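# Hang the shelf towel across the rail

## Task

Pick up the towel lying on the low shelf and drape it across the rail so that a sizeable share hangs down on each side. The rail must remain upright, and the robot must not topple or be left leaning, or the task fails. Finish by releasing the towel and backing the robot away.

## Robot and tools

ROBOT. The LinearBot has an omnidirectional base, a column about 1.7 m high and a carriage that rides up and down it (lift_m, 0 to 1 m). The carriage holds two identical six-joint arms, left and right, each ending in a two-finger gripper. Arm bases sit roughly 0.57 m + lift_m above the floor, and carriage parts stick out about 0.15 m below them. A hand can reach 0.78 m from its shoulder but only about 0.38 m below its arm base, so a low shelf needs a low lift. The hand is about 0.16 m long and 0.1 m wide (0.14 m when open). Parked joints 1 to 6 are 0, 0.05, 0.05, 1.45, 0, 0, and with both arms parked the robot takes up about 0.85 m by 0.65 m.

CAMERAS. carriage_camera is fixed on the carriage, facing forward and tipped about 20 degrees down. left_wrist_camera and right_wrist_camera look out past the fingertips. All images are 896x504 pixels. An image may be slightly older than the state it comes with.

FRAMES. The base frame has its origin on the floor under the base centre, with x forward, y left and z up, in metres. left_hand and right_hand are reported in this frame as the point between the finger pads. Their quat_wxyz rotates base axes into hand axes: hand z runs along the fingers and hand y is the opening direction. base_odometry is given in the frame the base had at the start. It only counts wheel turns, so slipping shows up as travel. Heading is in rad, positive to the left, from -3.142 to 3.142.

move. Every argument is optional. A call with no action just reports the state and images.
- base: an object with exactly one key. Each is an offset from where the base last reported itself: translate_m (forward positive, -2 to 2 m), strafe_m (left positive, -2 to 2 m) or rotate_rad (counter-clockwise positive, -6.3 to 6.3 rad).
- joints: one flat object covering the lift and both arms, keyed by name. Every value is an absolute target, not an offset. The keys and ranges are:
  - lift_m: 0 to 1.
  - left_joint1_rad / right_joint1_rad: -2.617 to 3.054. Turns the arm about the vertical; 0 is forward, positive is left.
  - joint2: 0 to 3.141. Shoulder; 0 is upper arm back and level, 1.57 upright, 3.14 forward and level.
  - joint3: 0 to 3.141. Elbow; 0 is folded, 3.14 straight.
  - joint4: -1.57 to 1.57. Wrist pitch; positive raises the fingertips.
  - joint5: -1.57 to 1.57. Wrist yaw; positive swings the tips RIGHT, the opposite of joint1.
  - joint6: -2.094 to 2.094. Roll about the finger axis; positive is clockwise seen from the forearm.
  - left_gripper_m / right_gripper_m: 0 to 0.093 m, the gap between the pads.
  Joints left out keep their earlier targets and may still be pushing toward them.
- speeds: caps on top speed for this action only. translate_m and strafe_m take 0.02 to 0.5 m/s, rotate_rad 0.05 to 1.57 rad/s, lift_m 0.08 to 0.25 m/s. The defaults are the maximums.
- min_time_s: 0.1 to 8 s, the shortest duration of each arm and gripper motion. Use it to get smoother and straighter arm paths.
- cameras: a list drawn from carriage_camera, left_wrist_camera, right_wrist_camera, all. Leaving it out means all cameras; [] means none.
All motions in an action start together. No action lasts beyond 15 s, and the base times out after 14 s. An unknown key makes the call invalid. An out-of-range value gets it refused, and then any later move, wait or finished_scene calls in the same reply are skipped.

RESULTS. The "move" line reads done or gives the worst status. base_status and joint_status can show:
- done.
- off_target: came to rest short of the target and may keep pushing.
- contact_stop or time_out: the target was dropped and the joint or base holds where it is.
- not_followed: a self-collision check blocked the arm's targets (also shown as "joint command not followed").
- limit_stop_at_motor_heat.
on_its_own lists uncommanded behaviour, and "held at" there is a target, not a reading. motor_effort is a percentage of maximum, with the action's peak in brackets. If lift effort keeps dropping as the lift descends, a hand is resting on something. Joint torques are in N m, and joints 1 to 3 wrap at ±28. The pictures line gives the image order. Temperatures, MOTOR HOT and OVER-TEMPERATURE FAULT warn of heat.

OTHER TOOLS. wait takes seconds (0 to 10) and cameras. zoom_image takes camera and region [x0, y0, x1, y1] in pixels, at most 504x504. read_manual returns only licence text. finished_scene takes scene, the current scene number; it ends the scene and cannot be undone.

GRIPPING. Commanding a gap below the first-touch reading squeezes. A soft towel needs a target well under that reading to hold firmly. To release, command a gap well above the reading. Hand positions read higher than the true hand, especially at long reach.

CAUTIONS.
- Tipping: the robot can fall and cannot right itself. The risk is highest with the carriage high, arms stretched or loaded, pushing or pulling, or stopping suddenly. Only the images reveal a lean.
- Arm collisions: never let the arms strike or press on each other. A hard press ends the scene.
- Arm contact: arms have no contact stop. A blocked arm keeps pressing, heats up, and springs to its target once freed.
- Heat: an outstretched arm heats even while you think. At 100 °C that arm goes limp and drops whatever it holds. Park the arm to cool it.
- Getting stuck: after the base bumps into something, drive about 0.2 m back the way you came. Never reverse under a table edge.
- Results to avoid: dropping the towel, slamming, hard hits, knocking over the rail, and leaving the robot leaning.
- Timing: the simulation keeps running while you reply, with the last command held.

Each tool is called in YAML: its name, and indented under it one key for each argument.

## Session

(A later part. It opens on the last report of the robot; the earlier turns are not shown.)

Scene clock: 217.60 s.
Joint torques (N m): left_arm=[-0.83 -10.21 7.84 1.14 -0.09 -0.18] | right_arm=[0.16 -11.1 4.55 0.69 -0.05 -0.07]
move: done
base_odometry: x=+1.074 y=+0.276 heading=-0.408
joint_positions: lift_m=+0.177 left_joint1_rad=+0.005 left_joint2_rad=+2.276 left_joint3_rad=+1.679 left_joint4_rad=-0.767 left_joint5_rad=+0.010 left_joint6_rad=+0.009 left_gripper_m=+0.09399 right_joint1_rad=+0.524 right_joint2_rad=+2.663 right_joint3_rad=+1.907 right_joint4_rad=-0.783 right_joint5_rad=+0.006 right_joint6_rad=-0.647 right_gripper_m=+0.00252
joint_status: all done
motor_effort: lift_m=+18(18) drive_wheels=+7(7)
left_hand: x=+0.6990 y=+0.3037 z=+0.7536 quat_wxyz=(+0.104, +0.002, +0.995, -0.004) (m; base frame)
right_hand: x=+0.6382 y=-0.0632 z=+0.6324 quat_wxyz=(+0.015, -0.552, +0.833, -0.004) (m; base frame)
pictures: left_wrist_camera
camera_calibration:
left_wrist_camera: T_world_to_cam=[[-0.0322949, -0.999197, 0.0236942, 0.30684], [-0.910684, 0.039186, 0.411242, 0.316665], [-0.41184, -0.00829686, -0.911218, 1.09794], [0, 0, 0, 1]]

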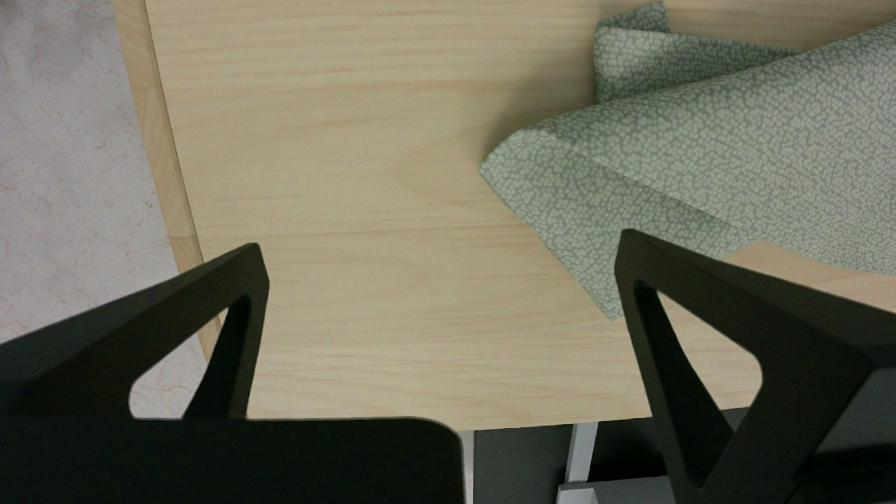

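move:
  joints: {"left_joint1_rad": -0.17, "left_joint2_rad": 2.38, "left_joint3_rad": 1.728, "left_joint4_rad": -0.918, "left_joint6_rad": 0.5, "left_gripper_m": 0.055}
  min_time_s: 2
  cameras: ["left_wrist_camera", "carriage_camera"]

Scene clock: 233.03 s.
Joint torques (N m): left_arm=[-0.75 -10.26 7.3 0.31 -0.04 0.06] | right_arm=[0.12 -11.08 4.45 0.68 -0.05 -0.07]
move: done
base_odometry: x=+1.074 y=+0.276 heading=-0.408
joint_positions: lift_m=+0.177 left_joint1_rad=-0.165 left_joint2_rad=+2.356 left_joint3_rad=+1.709 left_joint4_rad=-0.898 left_joint5_rad=+0.010 left_joint6_rad=+0.489 left_gripper_m=+0.05509 right_joint1_rad=+0.524 right_joint2_rad=+2.663 right_joint3_rad=+1.907 right_joint4_rad=-0.783 right_joint5_rad=+0.006 right_joint6_rad=-0.647 right_gripper_m=+0.00252
joint_status: all done
motor_effort: lift_m=+17(18) drive_wheels=+7(7)
left_hand: x=+0.6592 y=+0.2280 z=+0.7224 quat_wxyz=(+0.014, +0.321, +0.947, -0.003) (m; base frame)
right_hand: x=+0.6382 y=-0.0632 z=+0.6324 quat_wxyz=(+0.015, -0.552, +0.833, -0.004) (m; base frame)
pictures: carriage_camera, left_wrist_camera
camera_calibration:
carriage_camera: T_world_to_cam=[[-0.00559344, -0.999683, -0.0245389, 0.0328244], [-0.377647, 0.0248338, -0.925616, 1.15442], [0.925933, 0.00408966, -0.377667, 0.305718], [0, 0, 0, 1]]
left_wrist_camera: T_world_to_cam=[[-0.626609, -0.779152, 0.0168297, 0.577257], [-0.635533, 0.523368, 0.567613, -0.108524], [-0.451065, 0.344975, -0.823124, 0.934119], [0, 0, 0, 1]]

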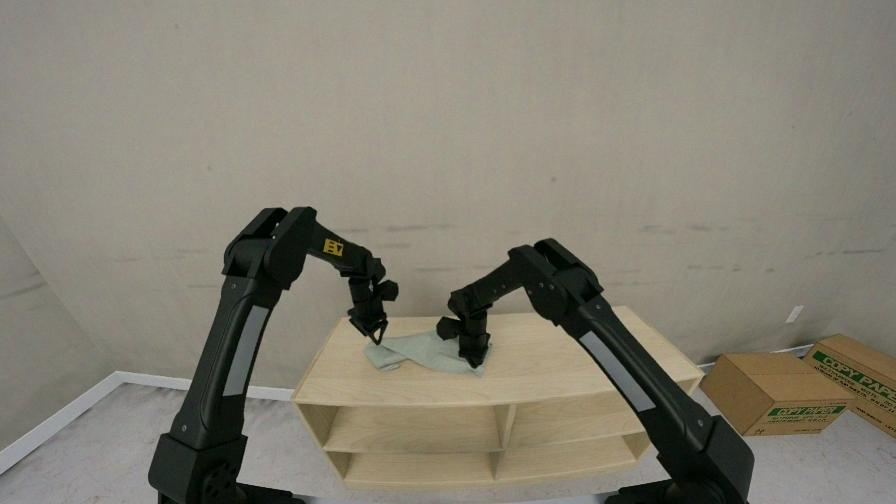

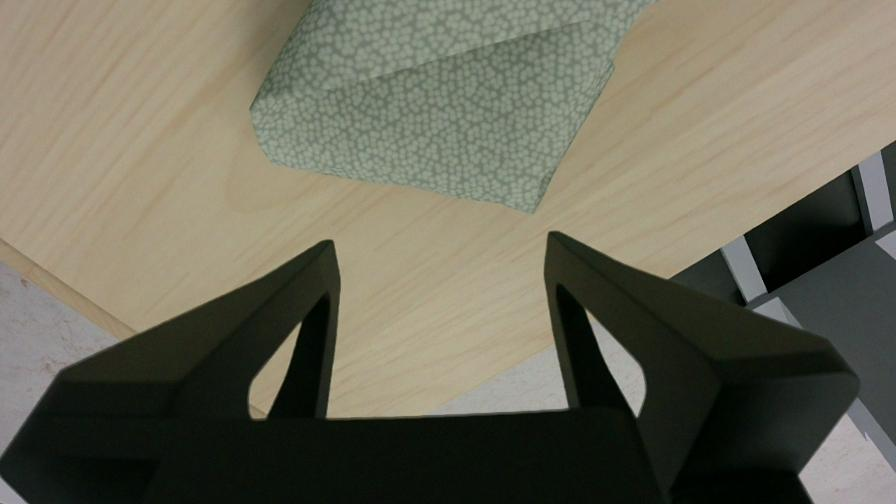

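move:
  joints: {"left_joint2_rad": 2.58, "left_joint3_rad": 1.672, "left_joint4_rad": -0.66}
  min_time_s: 2
  cameras: ["left_wrist_camera"]

Scene clock: 241.97 s.
Joint torques (N m): left_arm=[-0.87 -9.22 3.97 0.91 -0.02 0.01] | right_arm=[0.12 -11.15 4.52 0.69 -0.06 -0.07]
move: done
base_odometry: x=+1.074 y=+0.276 heading=-0.408
joint_positions: lift_m=+0.177 left_joint1_rad=-0.165 left_joint2_rad=+2.539 left_joint3_rad=+1.688 left_joint4_rad=-0.697 left_joint5_rad=+0.010 left_joint6_rad=+0.492 left_gripper_m=+0.05508 right_joint1_rad=+0.524 right_joint2_rad=+2.663 right_joint3_rad=+1.907 right_joint4_rad=-0.783 right_joint5_rad=+0.006 right_joint6_rad=-0.647 right_gripper_m=+0.00252
joint_status: all done
motor_effort: lift_m=+18(18) drive_wheels=+7(7)
left_hand: x=+0.6642 y=+0.2272 z=+0.6404 quat_wxyz=(+0.012, +0.323, +0.946, -0.003) (m; base frame)
right_hand: x=+0.6382 y=-0.0632 z=+0.6324 quat_wxyz=(+0.015, -0.552, +0.833, -0.004) (m; base frame)
pictures: left_wrist_camera
camera_calibration:
left_wrist_camera: T_world_to_cam=[[-0.628931, -0.777247, 0.0182482, 0.581334], [-0.632246, 0.524978, 0.569792, -0.0622957], [-0.452449, 0.346823, -0.821586, 0.868697], [0, 0, 0, 1]]

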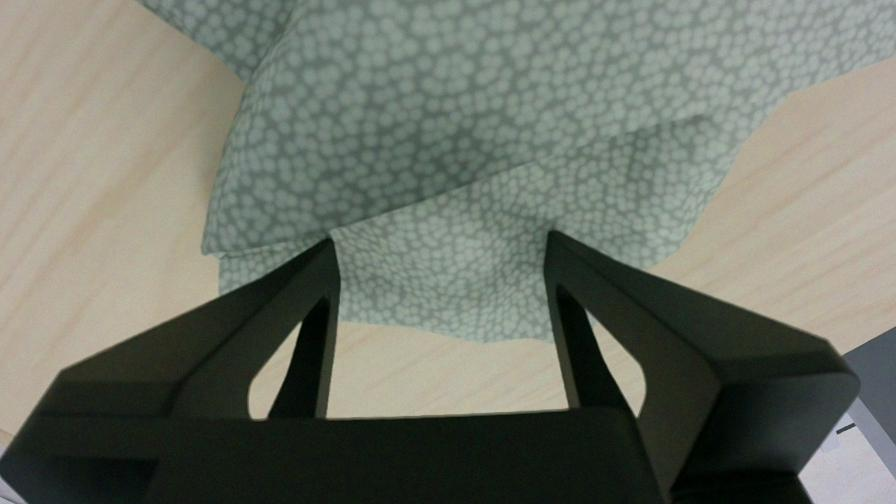

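move:
  joints: {"left_joint2_rad": 2.60, "left_gripper_m": 0.0}
  min_time_s: 2
  cameras: ["left_wrist_camera"]

Scene clock: 250.30 s.
Joint torques (N m): left_arm=[0.03 -7.65 3.96 0.94 -0.14 -0.01] | right_arm=[0.13 -11.08 4.55 0.69 -0.04 -0.08]
move: done
base_odometry: x=+1.074 y=+0.276 heading=-0.408
joint_positions: lift_m=+0.177 left_joint1_rad=-0.174 left_joint2_rad=+2.541 left_joint3_rad=+1.688 left_joint4_rad=-0.699 left_joint5_rad=+0.021 left_joint6_rad=+0.493 left_gripper_m=+0.00272 right_joint1_rad=+0.524 right_joint2_rad=+2.663 right_joint3_rad=+1.907 right_joint4_rad=-0.783 right_joint5_rad=+0.006 right_joint6_rad=-0.647 right_gripper_m=+0.00252
joint_status: all done
motor_effort: lift_m=+18(18) drive_wheels=+7(7)
left_hand: x=+0.6620 y=+0.2217 z=+0.6394 quat_wxyz=(+0.011, +0.327, +0.945, -0.009) (m; base frame)
right_hand: x=+0.6383 y=-0.0631 z=+0.6324 quat_wxyz=(+0.015, -0.552, +0.833, -0.004) (m; base frame)
pictures: left_wrist_camera
camera_calibration:
left_wrist_camera: T_world_to_cam=[[-0.636322, -0.770841, 0.029961, 0.571694], [-0.623267, 0.536611, 0.568847, -0.0681686], [-0.454568, 0.343296, -0.821898, 0.871198], [0, 0, 0, 1]]

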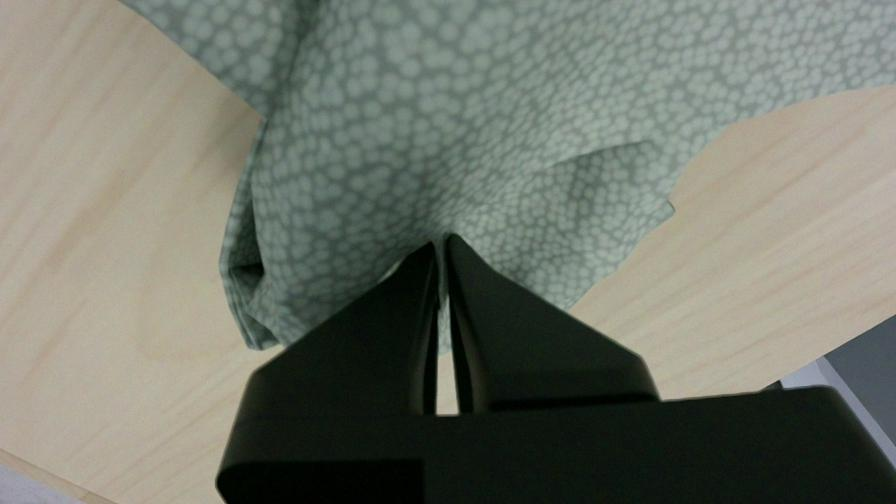

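move:
  joints: {"lift_m": 0.45}
  speeds: {"lift_m": 0.1}

Scene clock: 255.63 s.
Joint torques (N m): left_arm=[-0.02 -11.08 4.59 0.56 -0.06 -0.01] | right_arm=[0.13 -13.35 5.09 0.4 -0.05 -0.07]
move: done
base_odometry: x=+1.074 y=+0.276 heading=-0.408
joint_positions: lift_m=+0.450 left_joint1_rad=-0.174 left_joint2_rad=+2.580 left_joint3_rad=+1.678 left_joint4_rad=-0.670 left_joint5_rad=+0.013 left_joint6_rad=+0.493 left_gripper_m=+0.00234 right_joint1_rad=+0.524 right_joint2_rad=+2.688 right_joint3_rad=+1.899 right_joint4_rad=-0.758 right_joint5_rad=+0.006 right_joint6_rad=-0.647 right_gripper_m=+0.00241
joint_status: all done
motor_effort: lift_m=+24(28) drive_wheels=+8(8)
left_hand: x=+0.6559 y=+0.2243 z=+0.8942 quat_wxyz=(+0.000, +0.327, +0.945, -0.006) (m; base frame)
right_hand: x=+0.6356 y=-0.0646 z=+0.8927 quat_wxyz=(+0.012, -0.552, +0.834, -0.004) (m; base frame)
pictures: carriage_camera, left_wrist_camera, right_wrist_camera
camera_calibration:
carriage_camera: T_world_to_cam=[[-0.00559344, -0.999683, -0.0245389, 0.0395268], [-0.377647, 0.0248338, -0.925616, 1.40724], [0.925933, 0.00408966, -0.377667, 0.408872], [0, 0, 0, 1]]
left_wrist_camera: T_world_to_cam=[[-0.635717, -0.771248, 0.0322564, 0.559764], [-0.613078, 0.529851, 0.585997, -0.238765], [-0.46904, 0.352753, -0.809671, 1.07336], [0, 0, 0, 1]]
right_wrist_camera: T_world_to_cam=[[0.911664, -0.408955, -0.0402925, -0.560585], [-0.317852, -0.763906, 0.561621, -0.33669], [-0.260457, -0.499203, -0.826413, 0.99769], [0, 0, 0, 1]]

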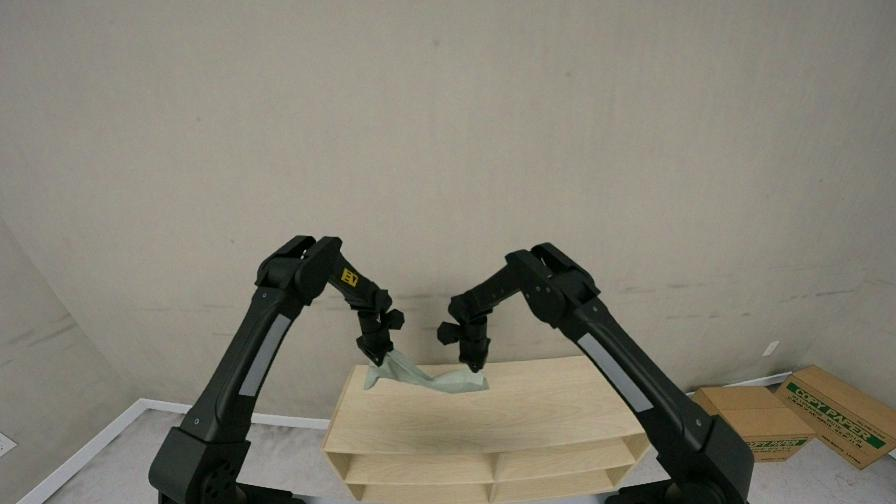

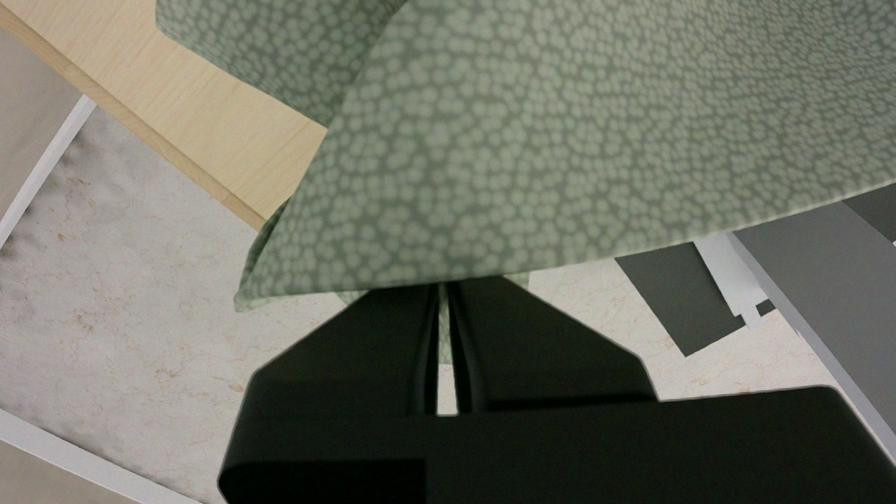

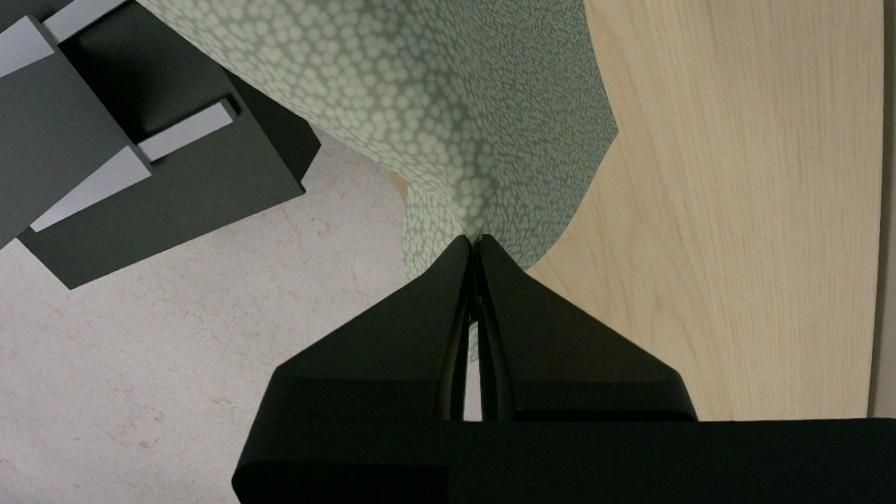

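zoom_image:
  camera: "carriage_camera"
  region: [320, 300, 540, 440]

Scaled by 2.291 from the camera's 896x504 image, which has a finer 1280x720 frame.

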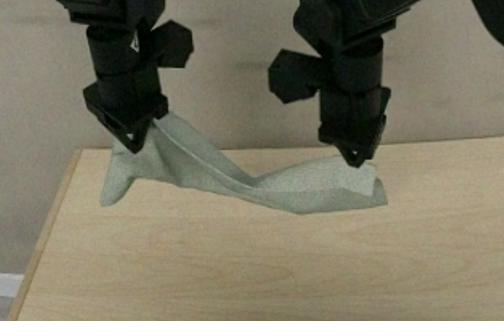

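move:
  base: {"translate_m": -0.45}
  speeds: {"translate_m": 0.2}
  cameras: []

move:
  base: {"rotate_rad": 2.944}
  speeds: {"rotate_rad": 0.5}
  cameras: ["carriage_camera"]

Scene clock: 281.70 s.
move: done
base_status: done
motor_effort: lift_m=+24(25) drive_wheels=-6(14)
pictures: none

Scene clock: 288.50 s.
Joint torques (N m): left_arm=[-0.7 -11.12 4.6 0.5 -0.04 0] | right_arm=[-0.21 -13.29 4.96 0.34 -0.04 -0.06]
move: done
base_odometry: x=+0.661 y=+0.454 heading=+2.536
base_status: done
joint_positions: lift_m=+0.450 left_joint1_rad=-0.166 left_joint2_rad=+2.580 left_joint3_rad=+1.678 left_joint4_rad=-0.662 left_joint5_rad=+0.010 left_joint6_rad=+0.493 left_gripper_m=+0.00233 right_joint1_rad=+0.528 right_joint2_rad=+2.688 right_joint3_rad=+1.899 right_joint4_rad=-0.750 right_joint5_rad=+0.005 right_joint6_rad=-0.647 right_gripper_m=+0.00240
motor_effort: lift_m=+25(25) drive_wheels=+8(13)
left_hand: x=+0.6585 y=+0.2278 z=+0.8942 quat_wxyz=(+0.004, +0.324, +0.946, -0.004) (m; base frame)
right_hand: x=+0.6362 y=-0.0616 z=+0.8927 quat_wxyz=(+0.016, -0.554, +0.832, -0.004) (m; base frame)
pictures: carriage_camera
camera_calibration:
carriage_camera: T_world_to_cam=[[-0.00559344, -0.999683, -0.0245389, 0.0395268], [-0.377647, 0.0248338, -0.925616, 1.40724], [0.925933, 0.00408966, -0.377667, 0.408872], [0, 0, 0, 1]]

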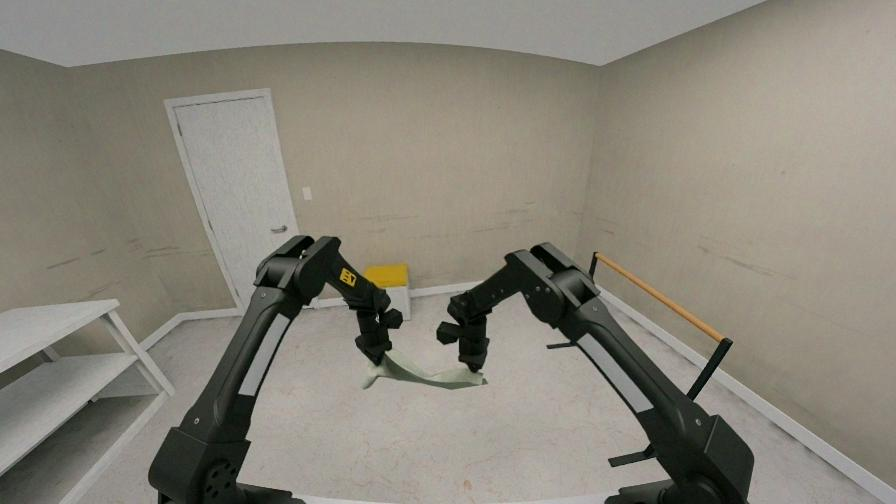

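zoom_image:
  camera: "carriage_camera"
  region: [530, 230, 780, 490]

Scaled by 1.938 from the camera's 896x504 image, which has a finer 1280x720 frame.

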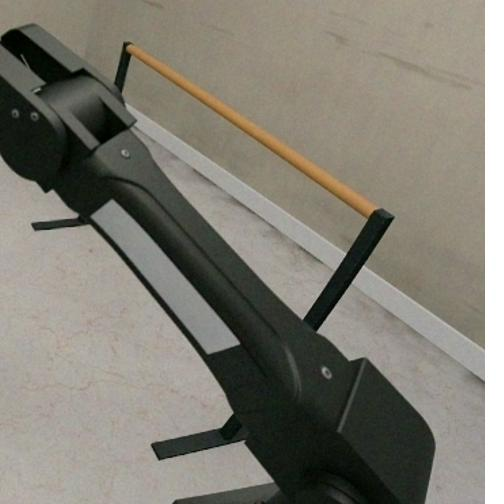

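move:
  base: {"rotate_rad": 0.06}
  speeds: {"rotate_rad": 0.3}
  cameras: []

move:
  base: {"translate_m": -0.27}
  speeds: {"translate_m": 0.2}
  cameras: []

move:
  base: {"strafe_m": -1.15}
  speeds: {"strafe_m": 0.3}
  joints: {"lift_m": 0.6}
  cameras: ["carriage_camera"]

Scene clock: 302.20 s.
move: done
base_status: done
motor_effort: lift_m=+25(25) drive_wheels=+8(15)
pictures: none

Scene clock: 304.63 s.
move: done
base_status: done
motor_effort: lift_m=+25(25) drive_wheels=-7(16)
pictures: none

Scene clock: 309.93 s.
Joint torques (N m): left_arm=[-0.21 -12.23 4.9 0.45 -0.03 0.02] | right_arm=[-0.31 -14.57 5.2 0.25 -0.03 -0.08]
move: done
base_odometry: x=+1.488 y=+1.298 heading=+2.597
base_status: done
joint_positions: lift_m=+0.600 left_joint1_rad=-0.170 left_joint2_rad=+2.591 left_joint3_rad=+1.672 left_joint4_rad=-0.661 left_joint5_rad=+0.008 left_joint6_rad=+0.493 left_gripper_m=+0.00233 right_joint1_rad=+0.528 right_joint2_rad=+2.700 right_joint3_rad=+1.895 right_joint4_rad=-0.747 right_joint5_rad=+0.004 right_joint6_rad=-0.647 right_gripper_m=+0.00240
joint_status: all done
motor_effort: lift_m=+24(30) drive_wheels=-2(8)
left_hand: x=+0.6535 y=+0.2271 z=+1.0383 quat_wxyz=(-0.004, +0.325, +0.946, -0.005) (m; base frame)
right_hand: x=+0.6331 y=-0.0634 z=+1.0367 quat_wxyz=(+0.010, -0.554, +0.832, -0.003) (m; base frame)
pictures: carriage_camera
camera_calibration:
carriage_camera: T_world_to_cam=[[-0.00559344, -0.999683, -0.0245389, 0.0432076], [-0.377647, 0.0248338, -0.925616, 1.54608], [0.925933, 0.00408966, -0.377667, 0.465522], [0, 0, 0, 1]]

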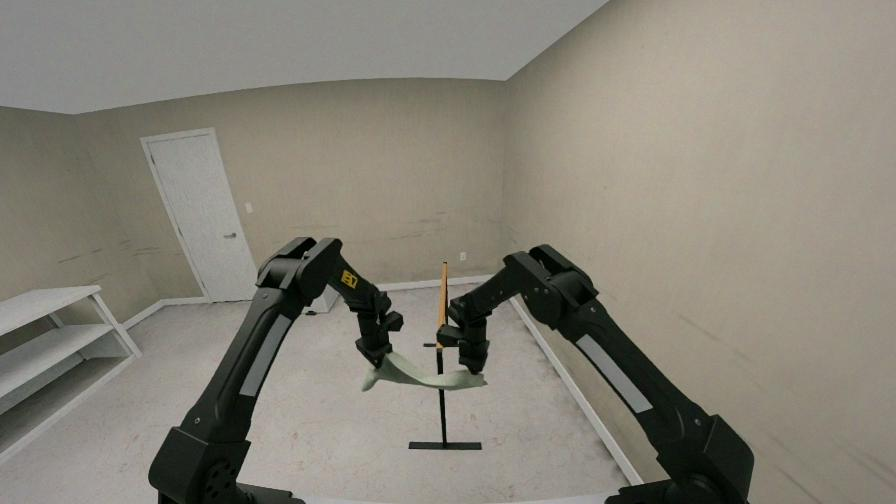

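zoom_image:
  camera: "carriage_camera"
  region: [350, 240, 540, 460]

Scaled by 2.291 from the camera's 896x504 image, which has a finer 1280x720 frame.

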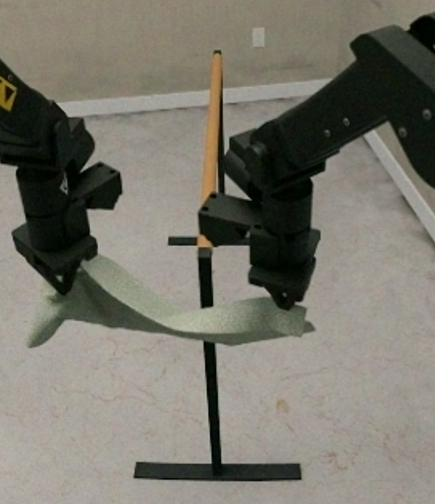

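move:
  base: {"rotate_rad": -0.029}
  speeds: {"rotate_rad": 0.2}
  cameras: []

move:
  base: {"translate_m": 0.2}
  speeds: {"translate_m": 0.15}
  cameras: ["carriage_camera"]

zoom_image:
  camera: "carriage_camera"
  region: [350, 240, 540, 460]

Scene clock: 319.63 s.
move: done
base_status: done
motor_effort: lift_m=+24(25) drive_wheels=-6(8)
pictures: none

Scene clock: 321.87 s.
Joint torques (N m): left_arm=[0.2 -12.04 4.89 0.46 0 0] | right_arm=[-0.1 -14.43 5.24 0.3 -0.03 -0.09]
move: done
base_odometry: x=+1.320 y=+1.407 heading=+2.568
base_status: done
joint_positions: lift_m=+0.600 left_joint1_rad=-0.176 left_joint2_rad=+2.591 left_joint3_rad=+1.672 left_joint4_rad=-0.662 left_joint5_rad=+0.007 left_joint6_rad=+0.493 left_gripper_m=+0.00233 right_joint1_rad=+0.525 right_joint2_rad=+2.700 right_joint3_rad=+1.895 right_joint4_rad=-0.747 right_joint5_rad=+0.004 right_joint6_rad=-0.647 right_gripper_m=+0.00240
motor_effort: lift_m=+24(25) drive_wheels=-5(11)
left_hand: x=+0.6528 y=+0.2249 z=+1.0383 quat_wxyz=(-0.004, +0.328, +0.945, -0.004) (m; base frame)
right_hand: x=+0.6337 y=-0.0645 z=+1.0367 quat_wxyz=(+0.010, -0.553, +0.833, -0.003) (m; base frame)
pictures: carriage_camera
camera_calibration:
carriage_camera: T_world_to_cam=[[-0.00559344, -0.999683, -0.0245389, 0.0432076], [-0.377647, 0.0248338, -0.925616, 1.54608], [0.925933, 0.00408966, -0.377667, 0.465522], [0, 0, 0, 1]]

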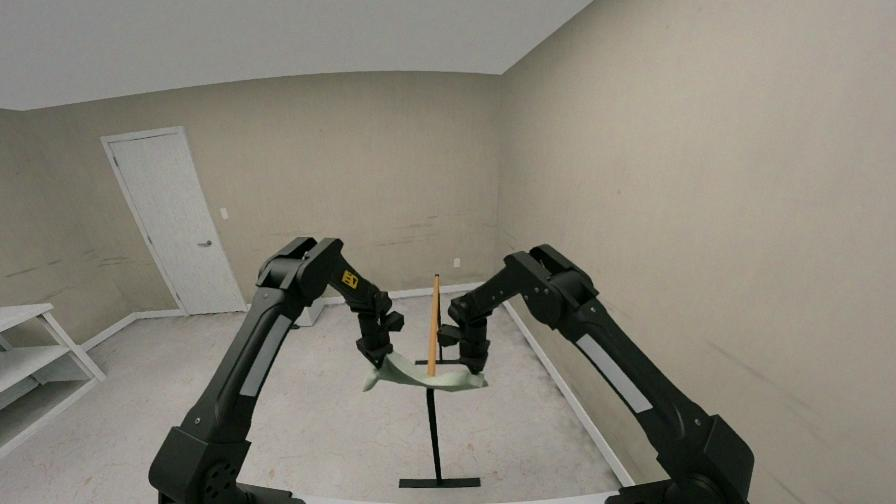

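Scaled by 2.291 from the camera's 896x504 image, which has a finer 1280x720 frame.

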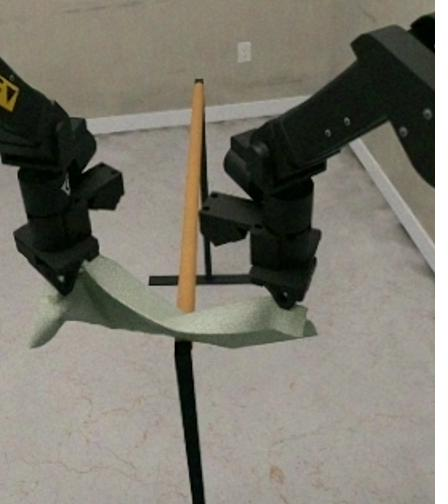

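move:
  joints: {"right_joint6_rad": -0.1}
  min_time_s: 2
  cameras: []

move:
  base: {"translate_m": 0.24}
  speeds: {"translate_m": 0.1}

zoom_image:
  camera: "carriage_camera"
  region: [350, 260, 540, 504]

Scene clock: 334.87 s.
move: done
joint_status: all done
motor_effort: lift_m=+25(25) drive_wheels=+6(6)
pictures: none

Scene clock: 338.20 s.
Joint torques (N m): left_arm=[0.14 -12.16 4.93 0.46 -0.02 0.01] | right_arm=[-0.05 -14.35 5.27 0.32 0.03 0.21]
move: done
base_odometry: x=+1.119 y=+1.537 heading=+2.567
base_status: done
joint_positions: lift_m=+0.600 left_joint1_rad=-0.176 left_joint2_rad=+2.591 left_joint3_rad=+1.672 left_joint4_rad=-0.663 left_joint5_rad=+0.007 left_joint6_rad=+0.493 left_gripper_m=+0.00233 right_joint1_rad=+0.525 right_joint2_rad=+2.700 right_joint3_rad=+1.895 right_joint4_rad=-0.748 right_joint5_rad=+0.003 right_joint6_rad=-0.113 right_gripper_m=+0.00240
motor_effort: lift_m=+25(25) drive_wheels=-5(13)
left_hand: x=+0.6527 y=+0.2249 z=+1.0383 quat_wxyz=(-0.005, +0.328, +0.945, -0.004) (m; base frame)
right_hand: x=+0.6333 y=-0.0644 z=+1.0367 quat_wxyz=(+0.010, -0.314, +0.949, +0.000) (m; base frame)
pictures: carriage_camera, left_wrist_camera, right_wrist_camera
camera_calibration:
carriage_camera: T_world_to_cam=[[-0.00559344, -0.999683, -0.0245389, 0.0432076], [-0.377647, 0.0248338, -0.925616, 1.54608], [0.925933, 0.00408966, -0.377667, 0.465522], [0, 0, 0, 1]]
left_wrist_camera: T_world_to_cam=[[-0.636951, -0.770235, 0.0321214, 0.554283], [-0.60728, 0.52699, 0.594552, -0.337565], [-0.474872, 0.359194, -0.803415, 1.18417], [0, 0, 0, 1]]
right_wrist_camera: T_world_to_cam=[[0.578287, -0.814051, -0.0539006, -0.353417], [-0.658166, -0.504549, 0.558791, -0.182918], [-0.48208, -0.287666, -0.827555, 1.27138], [0, 0, 0, 1]]

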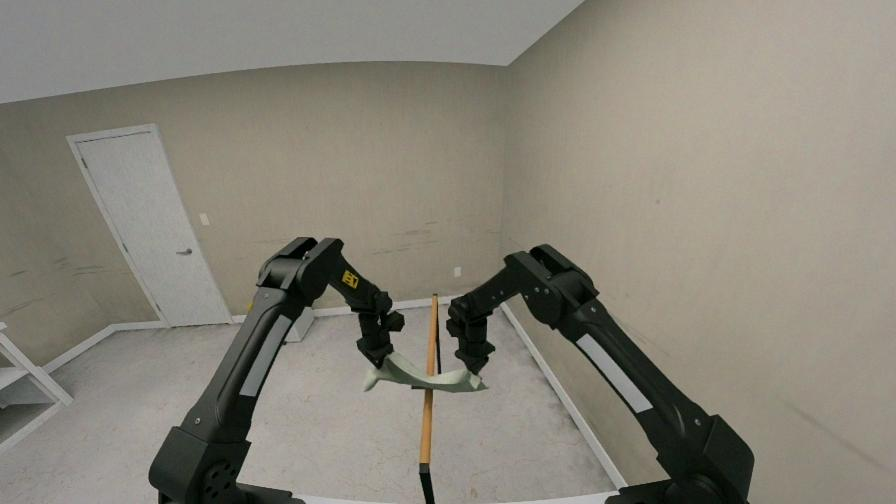

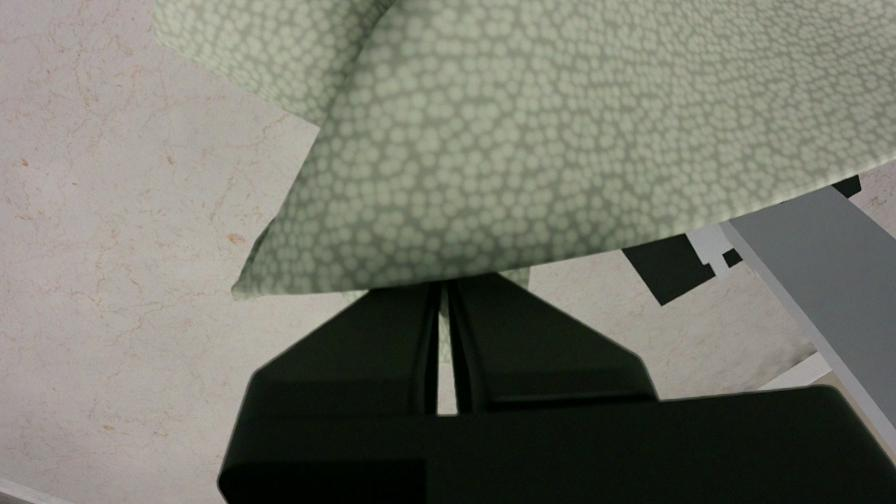

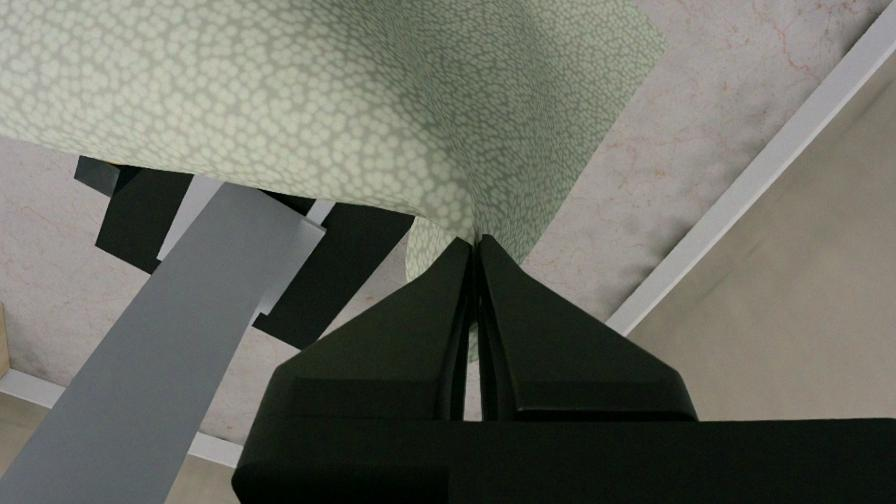

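Scaled by 2.066 from the camera's 896x504 image, which has a finer 1280x720 frame.

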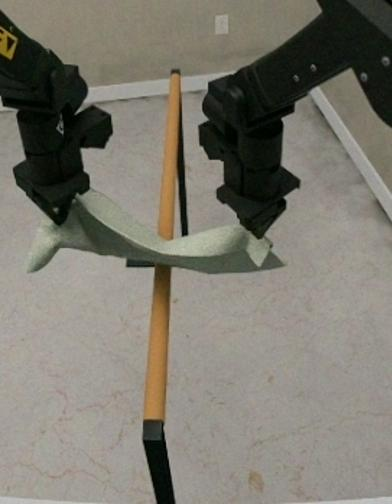

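move:
  joints: {"lift_m": 0.44}
  speeds: {"lift_m": 0.08}

zoom_image:
  camera: "carriage_camera"
  region: [340, 280, 540, 504]

Scene clock: 345.77 s.
Joint torques (N m): left_arm=[0.18 -12.25 4.89 0.42 0 0.01] | right_arm=[-0.08 -14.43 5.33 0.33 0.03 0.21]
move: done
base_odometry: x=+1.119 y=+1.537 heading=+2.567
joint_positions: lift_m=+0.440 left_joint1_rad=-0.176 left_joint2_rad=+2.592 left_joint3_rad=+1.672 left_joint4_rad=-0.661 left_joint5_rad=+0.007 left_joint6_rad=+0.493 left_gripper_m=+0.00233 right_joint1_rad=+0.525 right_joint2_rad=+2.700 right_joint3_rad=+1.895 right_joint4_rad=-0.747 right_joint5_rad=+0.003 right_joint6_rad=-0.113 right_gripper_m=+0.00240
joint_status: all done
motor_effort: lift_m=+20(20) drive_wheels=-5(6)
left_hand: x=+0.6528 y=+0.2249 z=+0.8786 quat_wxyz=(-0.004, +0.328, +0.945, -0.004) (m; base frame)
right_hand: x=+0.6333 y=-0.0644 z=+0.8768 quat_wxyz=(+0.010, -0.314, +0.949, +0.000) (m; base frame)
pictures: carriage_camera, left_wrist_camera, right_wrist_camera
camera_calibration:
carriage_camera: T_world_to_cam=[[-0.00559344, -0.999683, -0.0245389, 0.0392957], [-0.377647, 0.0248338, -0.925616, 1.39852], [0.925933, 0.00408966, -0.377667, 0.405315], [0, 0, 0, 1]]
left_wrist_camera: T_world_to_cam=[[-0.636963, -0.770232, 0.0319336, 0.559625], [-0.607503, 0.527029, 0.594289, -0.242168], [-0.474571, 0.359141, -0.803617, 1.05587], [0, 0, 0, 1]]
right_wrist_camera: T_world_to_cam=[[0.578287, -0.814051, -0.0539006, -0.362026], [-0.658166, -0.504549, 0.558791, -0.0936551], [-0.48208, -0.287666, -0.827555, 1.13906], [0, 0, 0, 1]]

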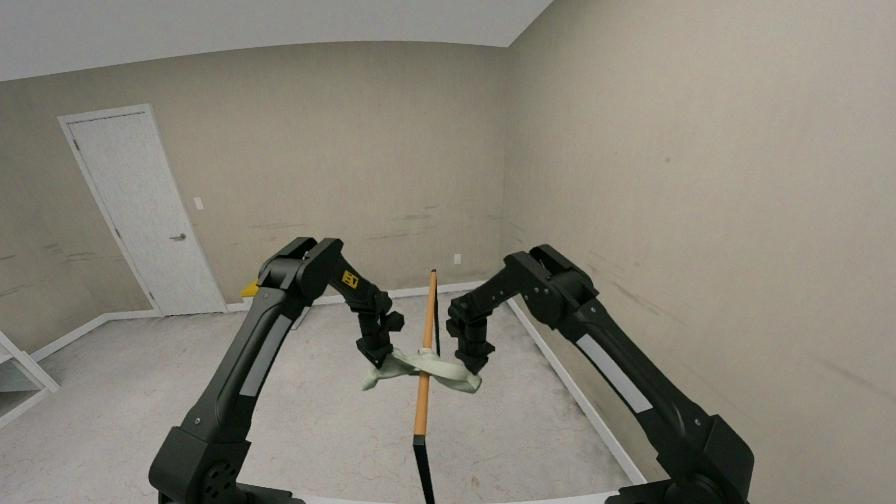

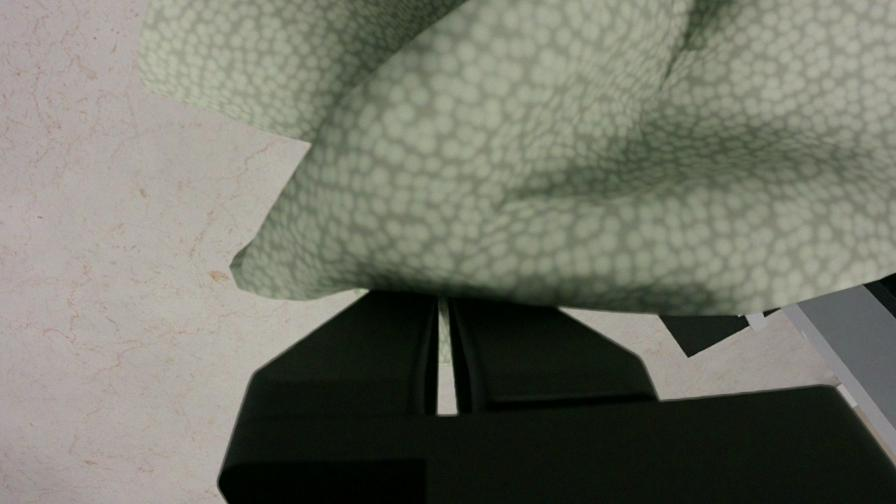

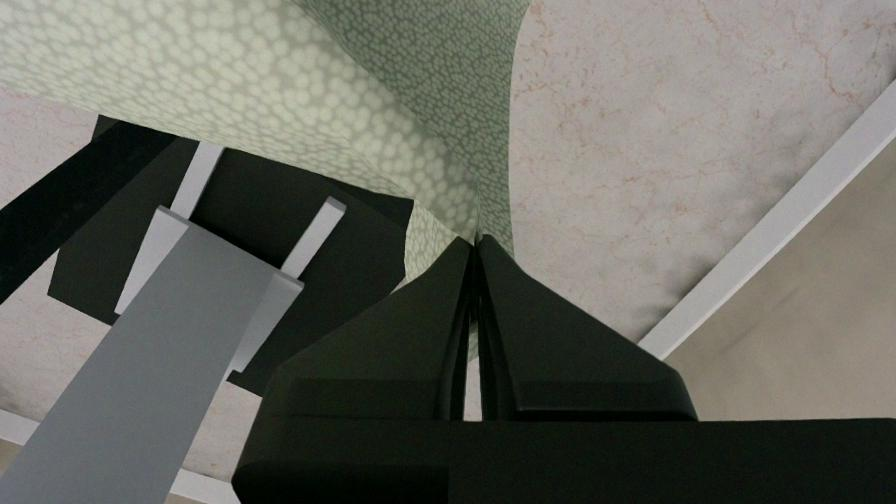

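Scaled by 2.250 from the camera's 896x504 image, which has a finer 1280x720 frame.

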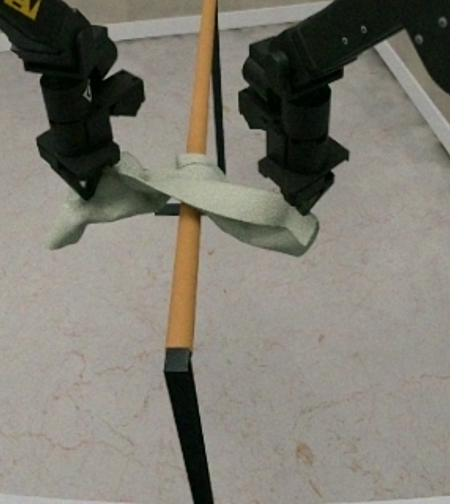

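move:
  joints: {"lift_m": 0.385}
  speeds: {"lift_m": 0.08}

zoom_image:
  camera: "carriage_camera"
  region: [340, 280, 540, 504]

Scene clock: 350.33 s.
Joint torques (N m): left_arm=[0.23 -12.21 4.94 0.47 0 0] | right_arm=[0.01 -14.28 5.33 0.28 0.09 0.2]
move: done
base_odometry: x=+1.119 y=+1.537 heading=+2.567
joint_positions: lift_m=+0.385 left_joint1_rad=-0.176 left_joint2_rad=+2.592 left_joint3_rad=+1.672 left_joint4_rad=-0.660 left_joint5_rad=+0.007 left_joint6_rad=+0.493 left_gripper_m=+0.00233 right_joint1_rad=+0.526 right_joint2_rad=+2.700 right_joint3_rad=+1.895 right_joint4_rad=-0.742 right_joint5_rad=-0.003 right_joint6_rad=-0.113 right_gripper_m=+0.00240
joint_status: all done
motor_effort: lift_m=+20(20) drive_wheels=-4(6)
left_hand: x=+0.6531 y=+0.2248 z=+0.8236 quat_wxyz=(-0.004, +0.328, +0.945, -0.004) (m; base frame)
right_hand: x=+0.6337 y=-0.0627 z=+0.8219 quat_wxyz=(+0.011, -0.314, +0.949, +0.004) (m; base frame)
pictures: carriage_camera, left_wrist_camera, right_wrist_camera
camera_calibration:
carriage_camera: T_world_to_cam=[[-0.00559344, -0.999683, -0.0245389, 0.0379466], [-0.377647, 0.0248338, -0.925616, 1.34763], [0.925933, 0.00408966, -0.377667, 0.384552], [0, 0, 0, 1]]
left_wrist_camera: T_world_to_cam=[[-0.637011, -0.770224, 0.0311821, 0.562213], [-0.608396, 0.527188, 0.593235, -0.207819], [-0.473363, 0.358926, -0.804425, 1.01181], [0, 0, 0, 1]]
right_wrist_camera: T_world_to_cam=[[0.578774, -0.813314, -0.0595101, -0.359528], [-0.658589, -0.509208, 0.554046, -0.0579387], [-0.480916, -0.281475, -0.830356, 1.09623], [0, 0, 0, 1]]

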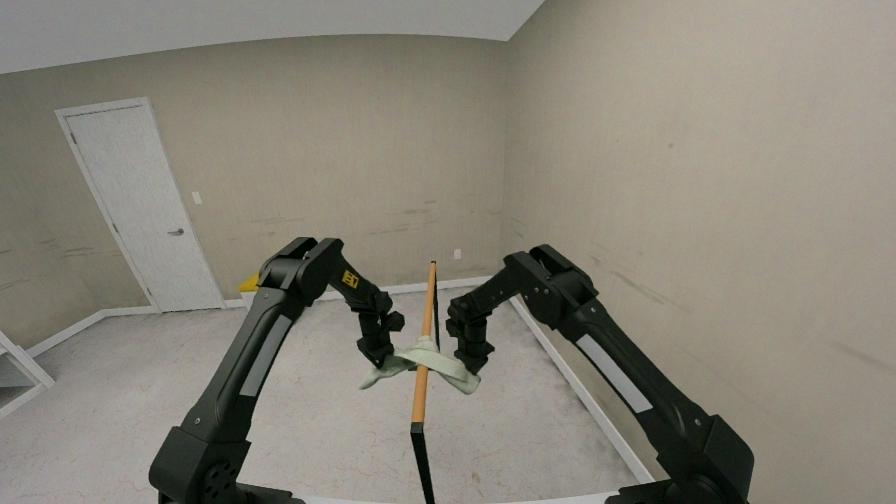

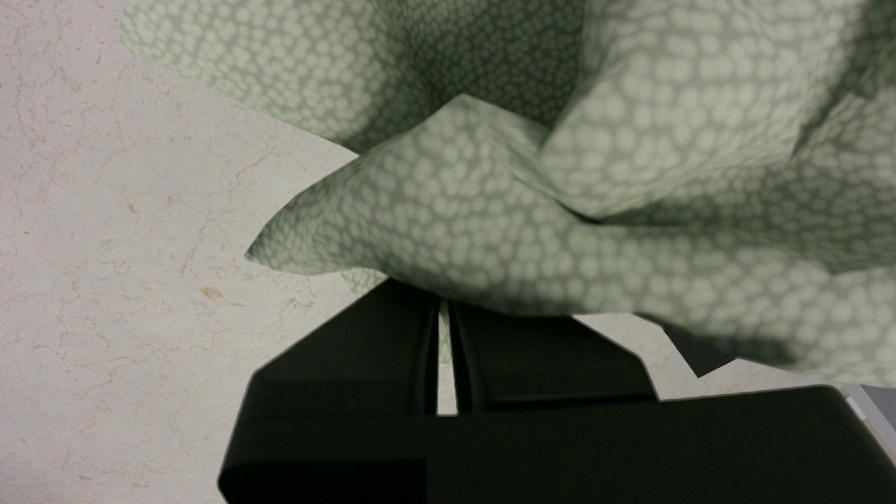

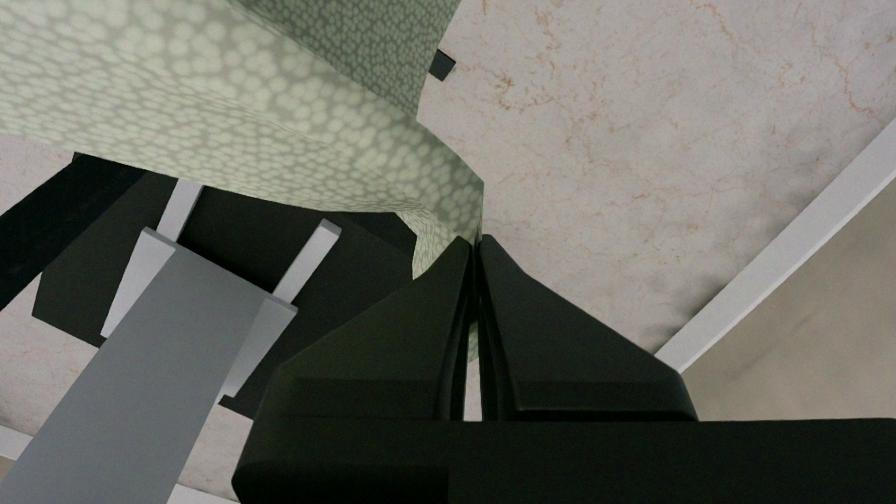

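Scaled by 2.250 from the camera's 896x504 image, which has a finer 1280x720 frame.

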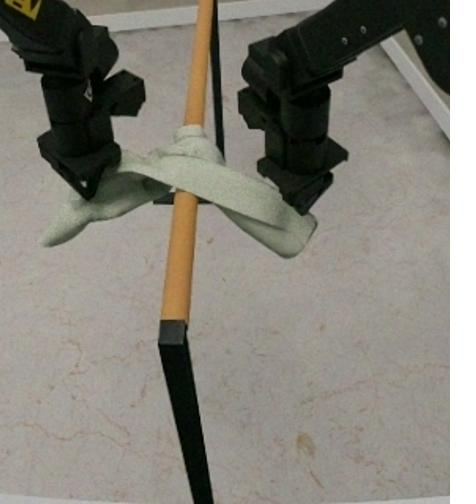

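move:
  joints: {"lift_m": 0.365}
  speeds: {"lift_m": 0.08}
  cameras: ["carriage_camera"]

Scene clock: 362.57 s.
Joint torques (N m): left_arm=[0.2 -12.18 4.78 0.43 0 0] | right_arm=[-0.18 -14.49 5.34 0.22 0.14 0.2]
move: done
base_odometry: x=+1.119 y=+1.537 heading=+2.567
joint_positions: lift_m=+0.365 left_joint1_rad=-0.176 left_joint2_rad=+2.592 left_joint3_rad=+1.672 left_joint4_rad=-0.658 left_joint5_rad=+0.007 left_joint6_rad=+0.493 left_gripper_m=+0.00233 right_joint1_rad=+0.527 right_joint2_rad=+2.700 right_joint3_rad=+1.895 right_joint4_rad=-0.736 right_joint5_rad=-0.007 right_joint6_rad=-0.113 right_gripper_m=+0.00240
joint_status: all done
motor_effort: lift_m=+20(20) drive_wheels=-5(6)
left_hand: x=+0.6533 y=+0.2248 z=+0.8034 quat_wxyz=(-0.003, +0.328, +0.945, -0.004) (m; base frame)
right_hand: x=+0.6343 y=-0.0607 z=+0.8019 quat_wxyz=(+0.014, -0.315, +0.949, +0.007) (m; base frame)
pictures: carriage_camera
camera_calibration:
carriage_camera: T_world_to_cam=[[-0.00559344, -0.999683, -0.0245389, 0.0374546], [-0.377647, 0.0248338, -0.925616, 1.32907], [0.925933, 0.00408966, -0.377667, 0.376979], [0, 0, 0, 1]]

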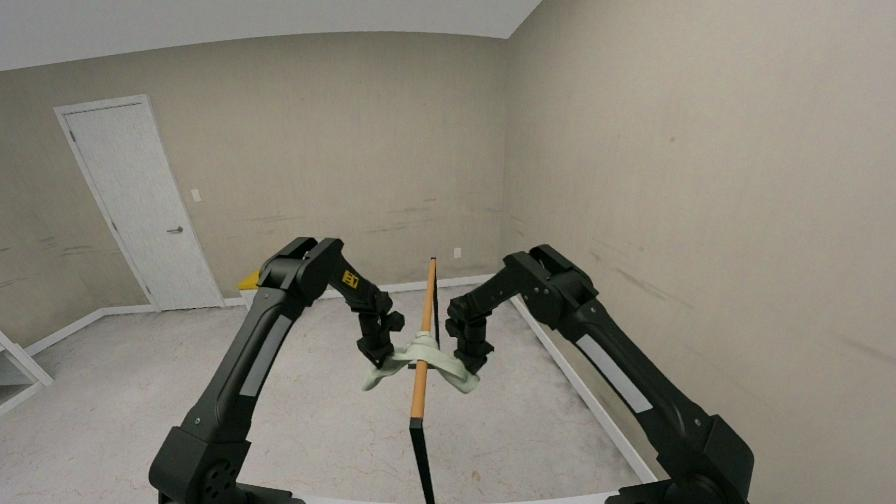

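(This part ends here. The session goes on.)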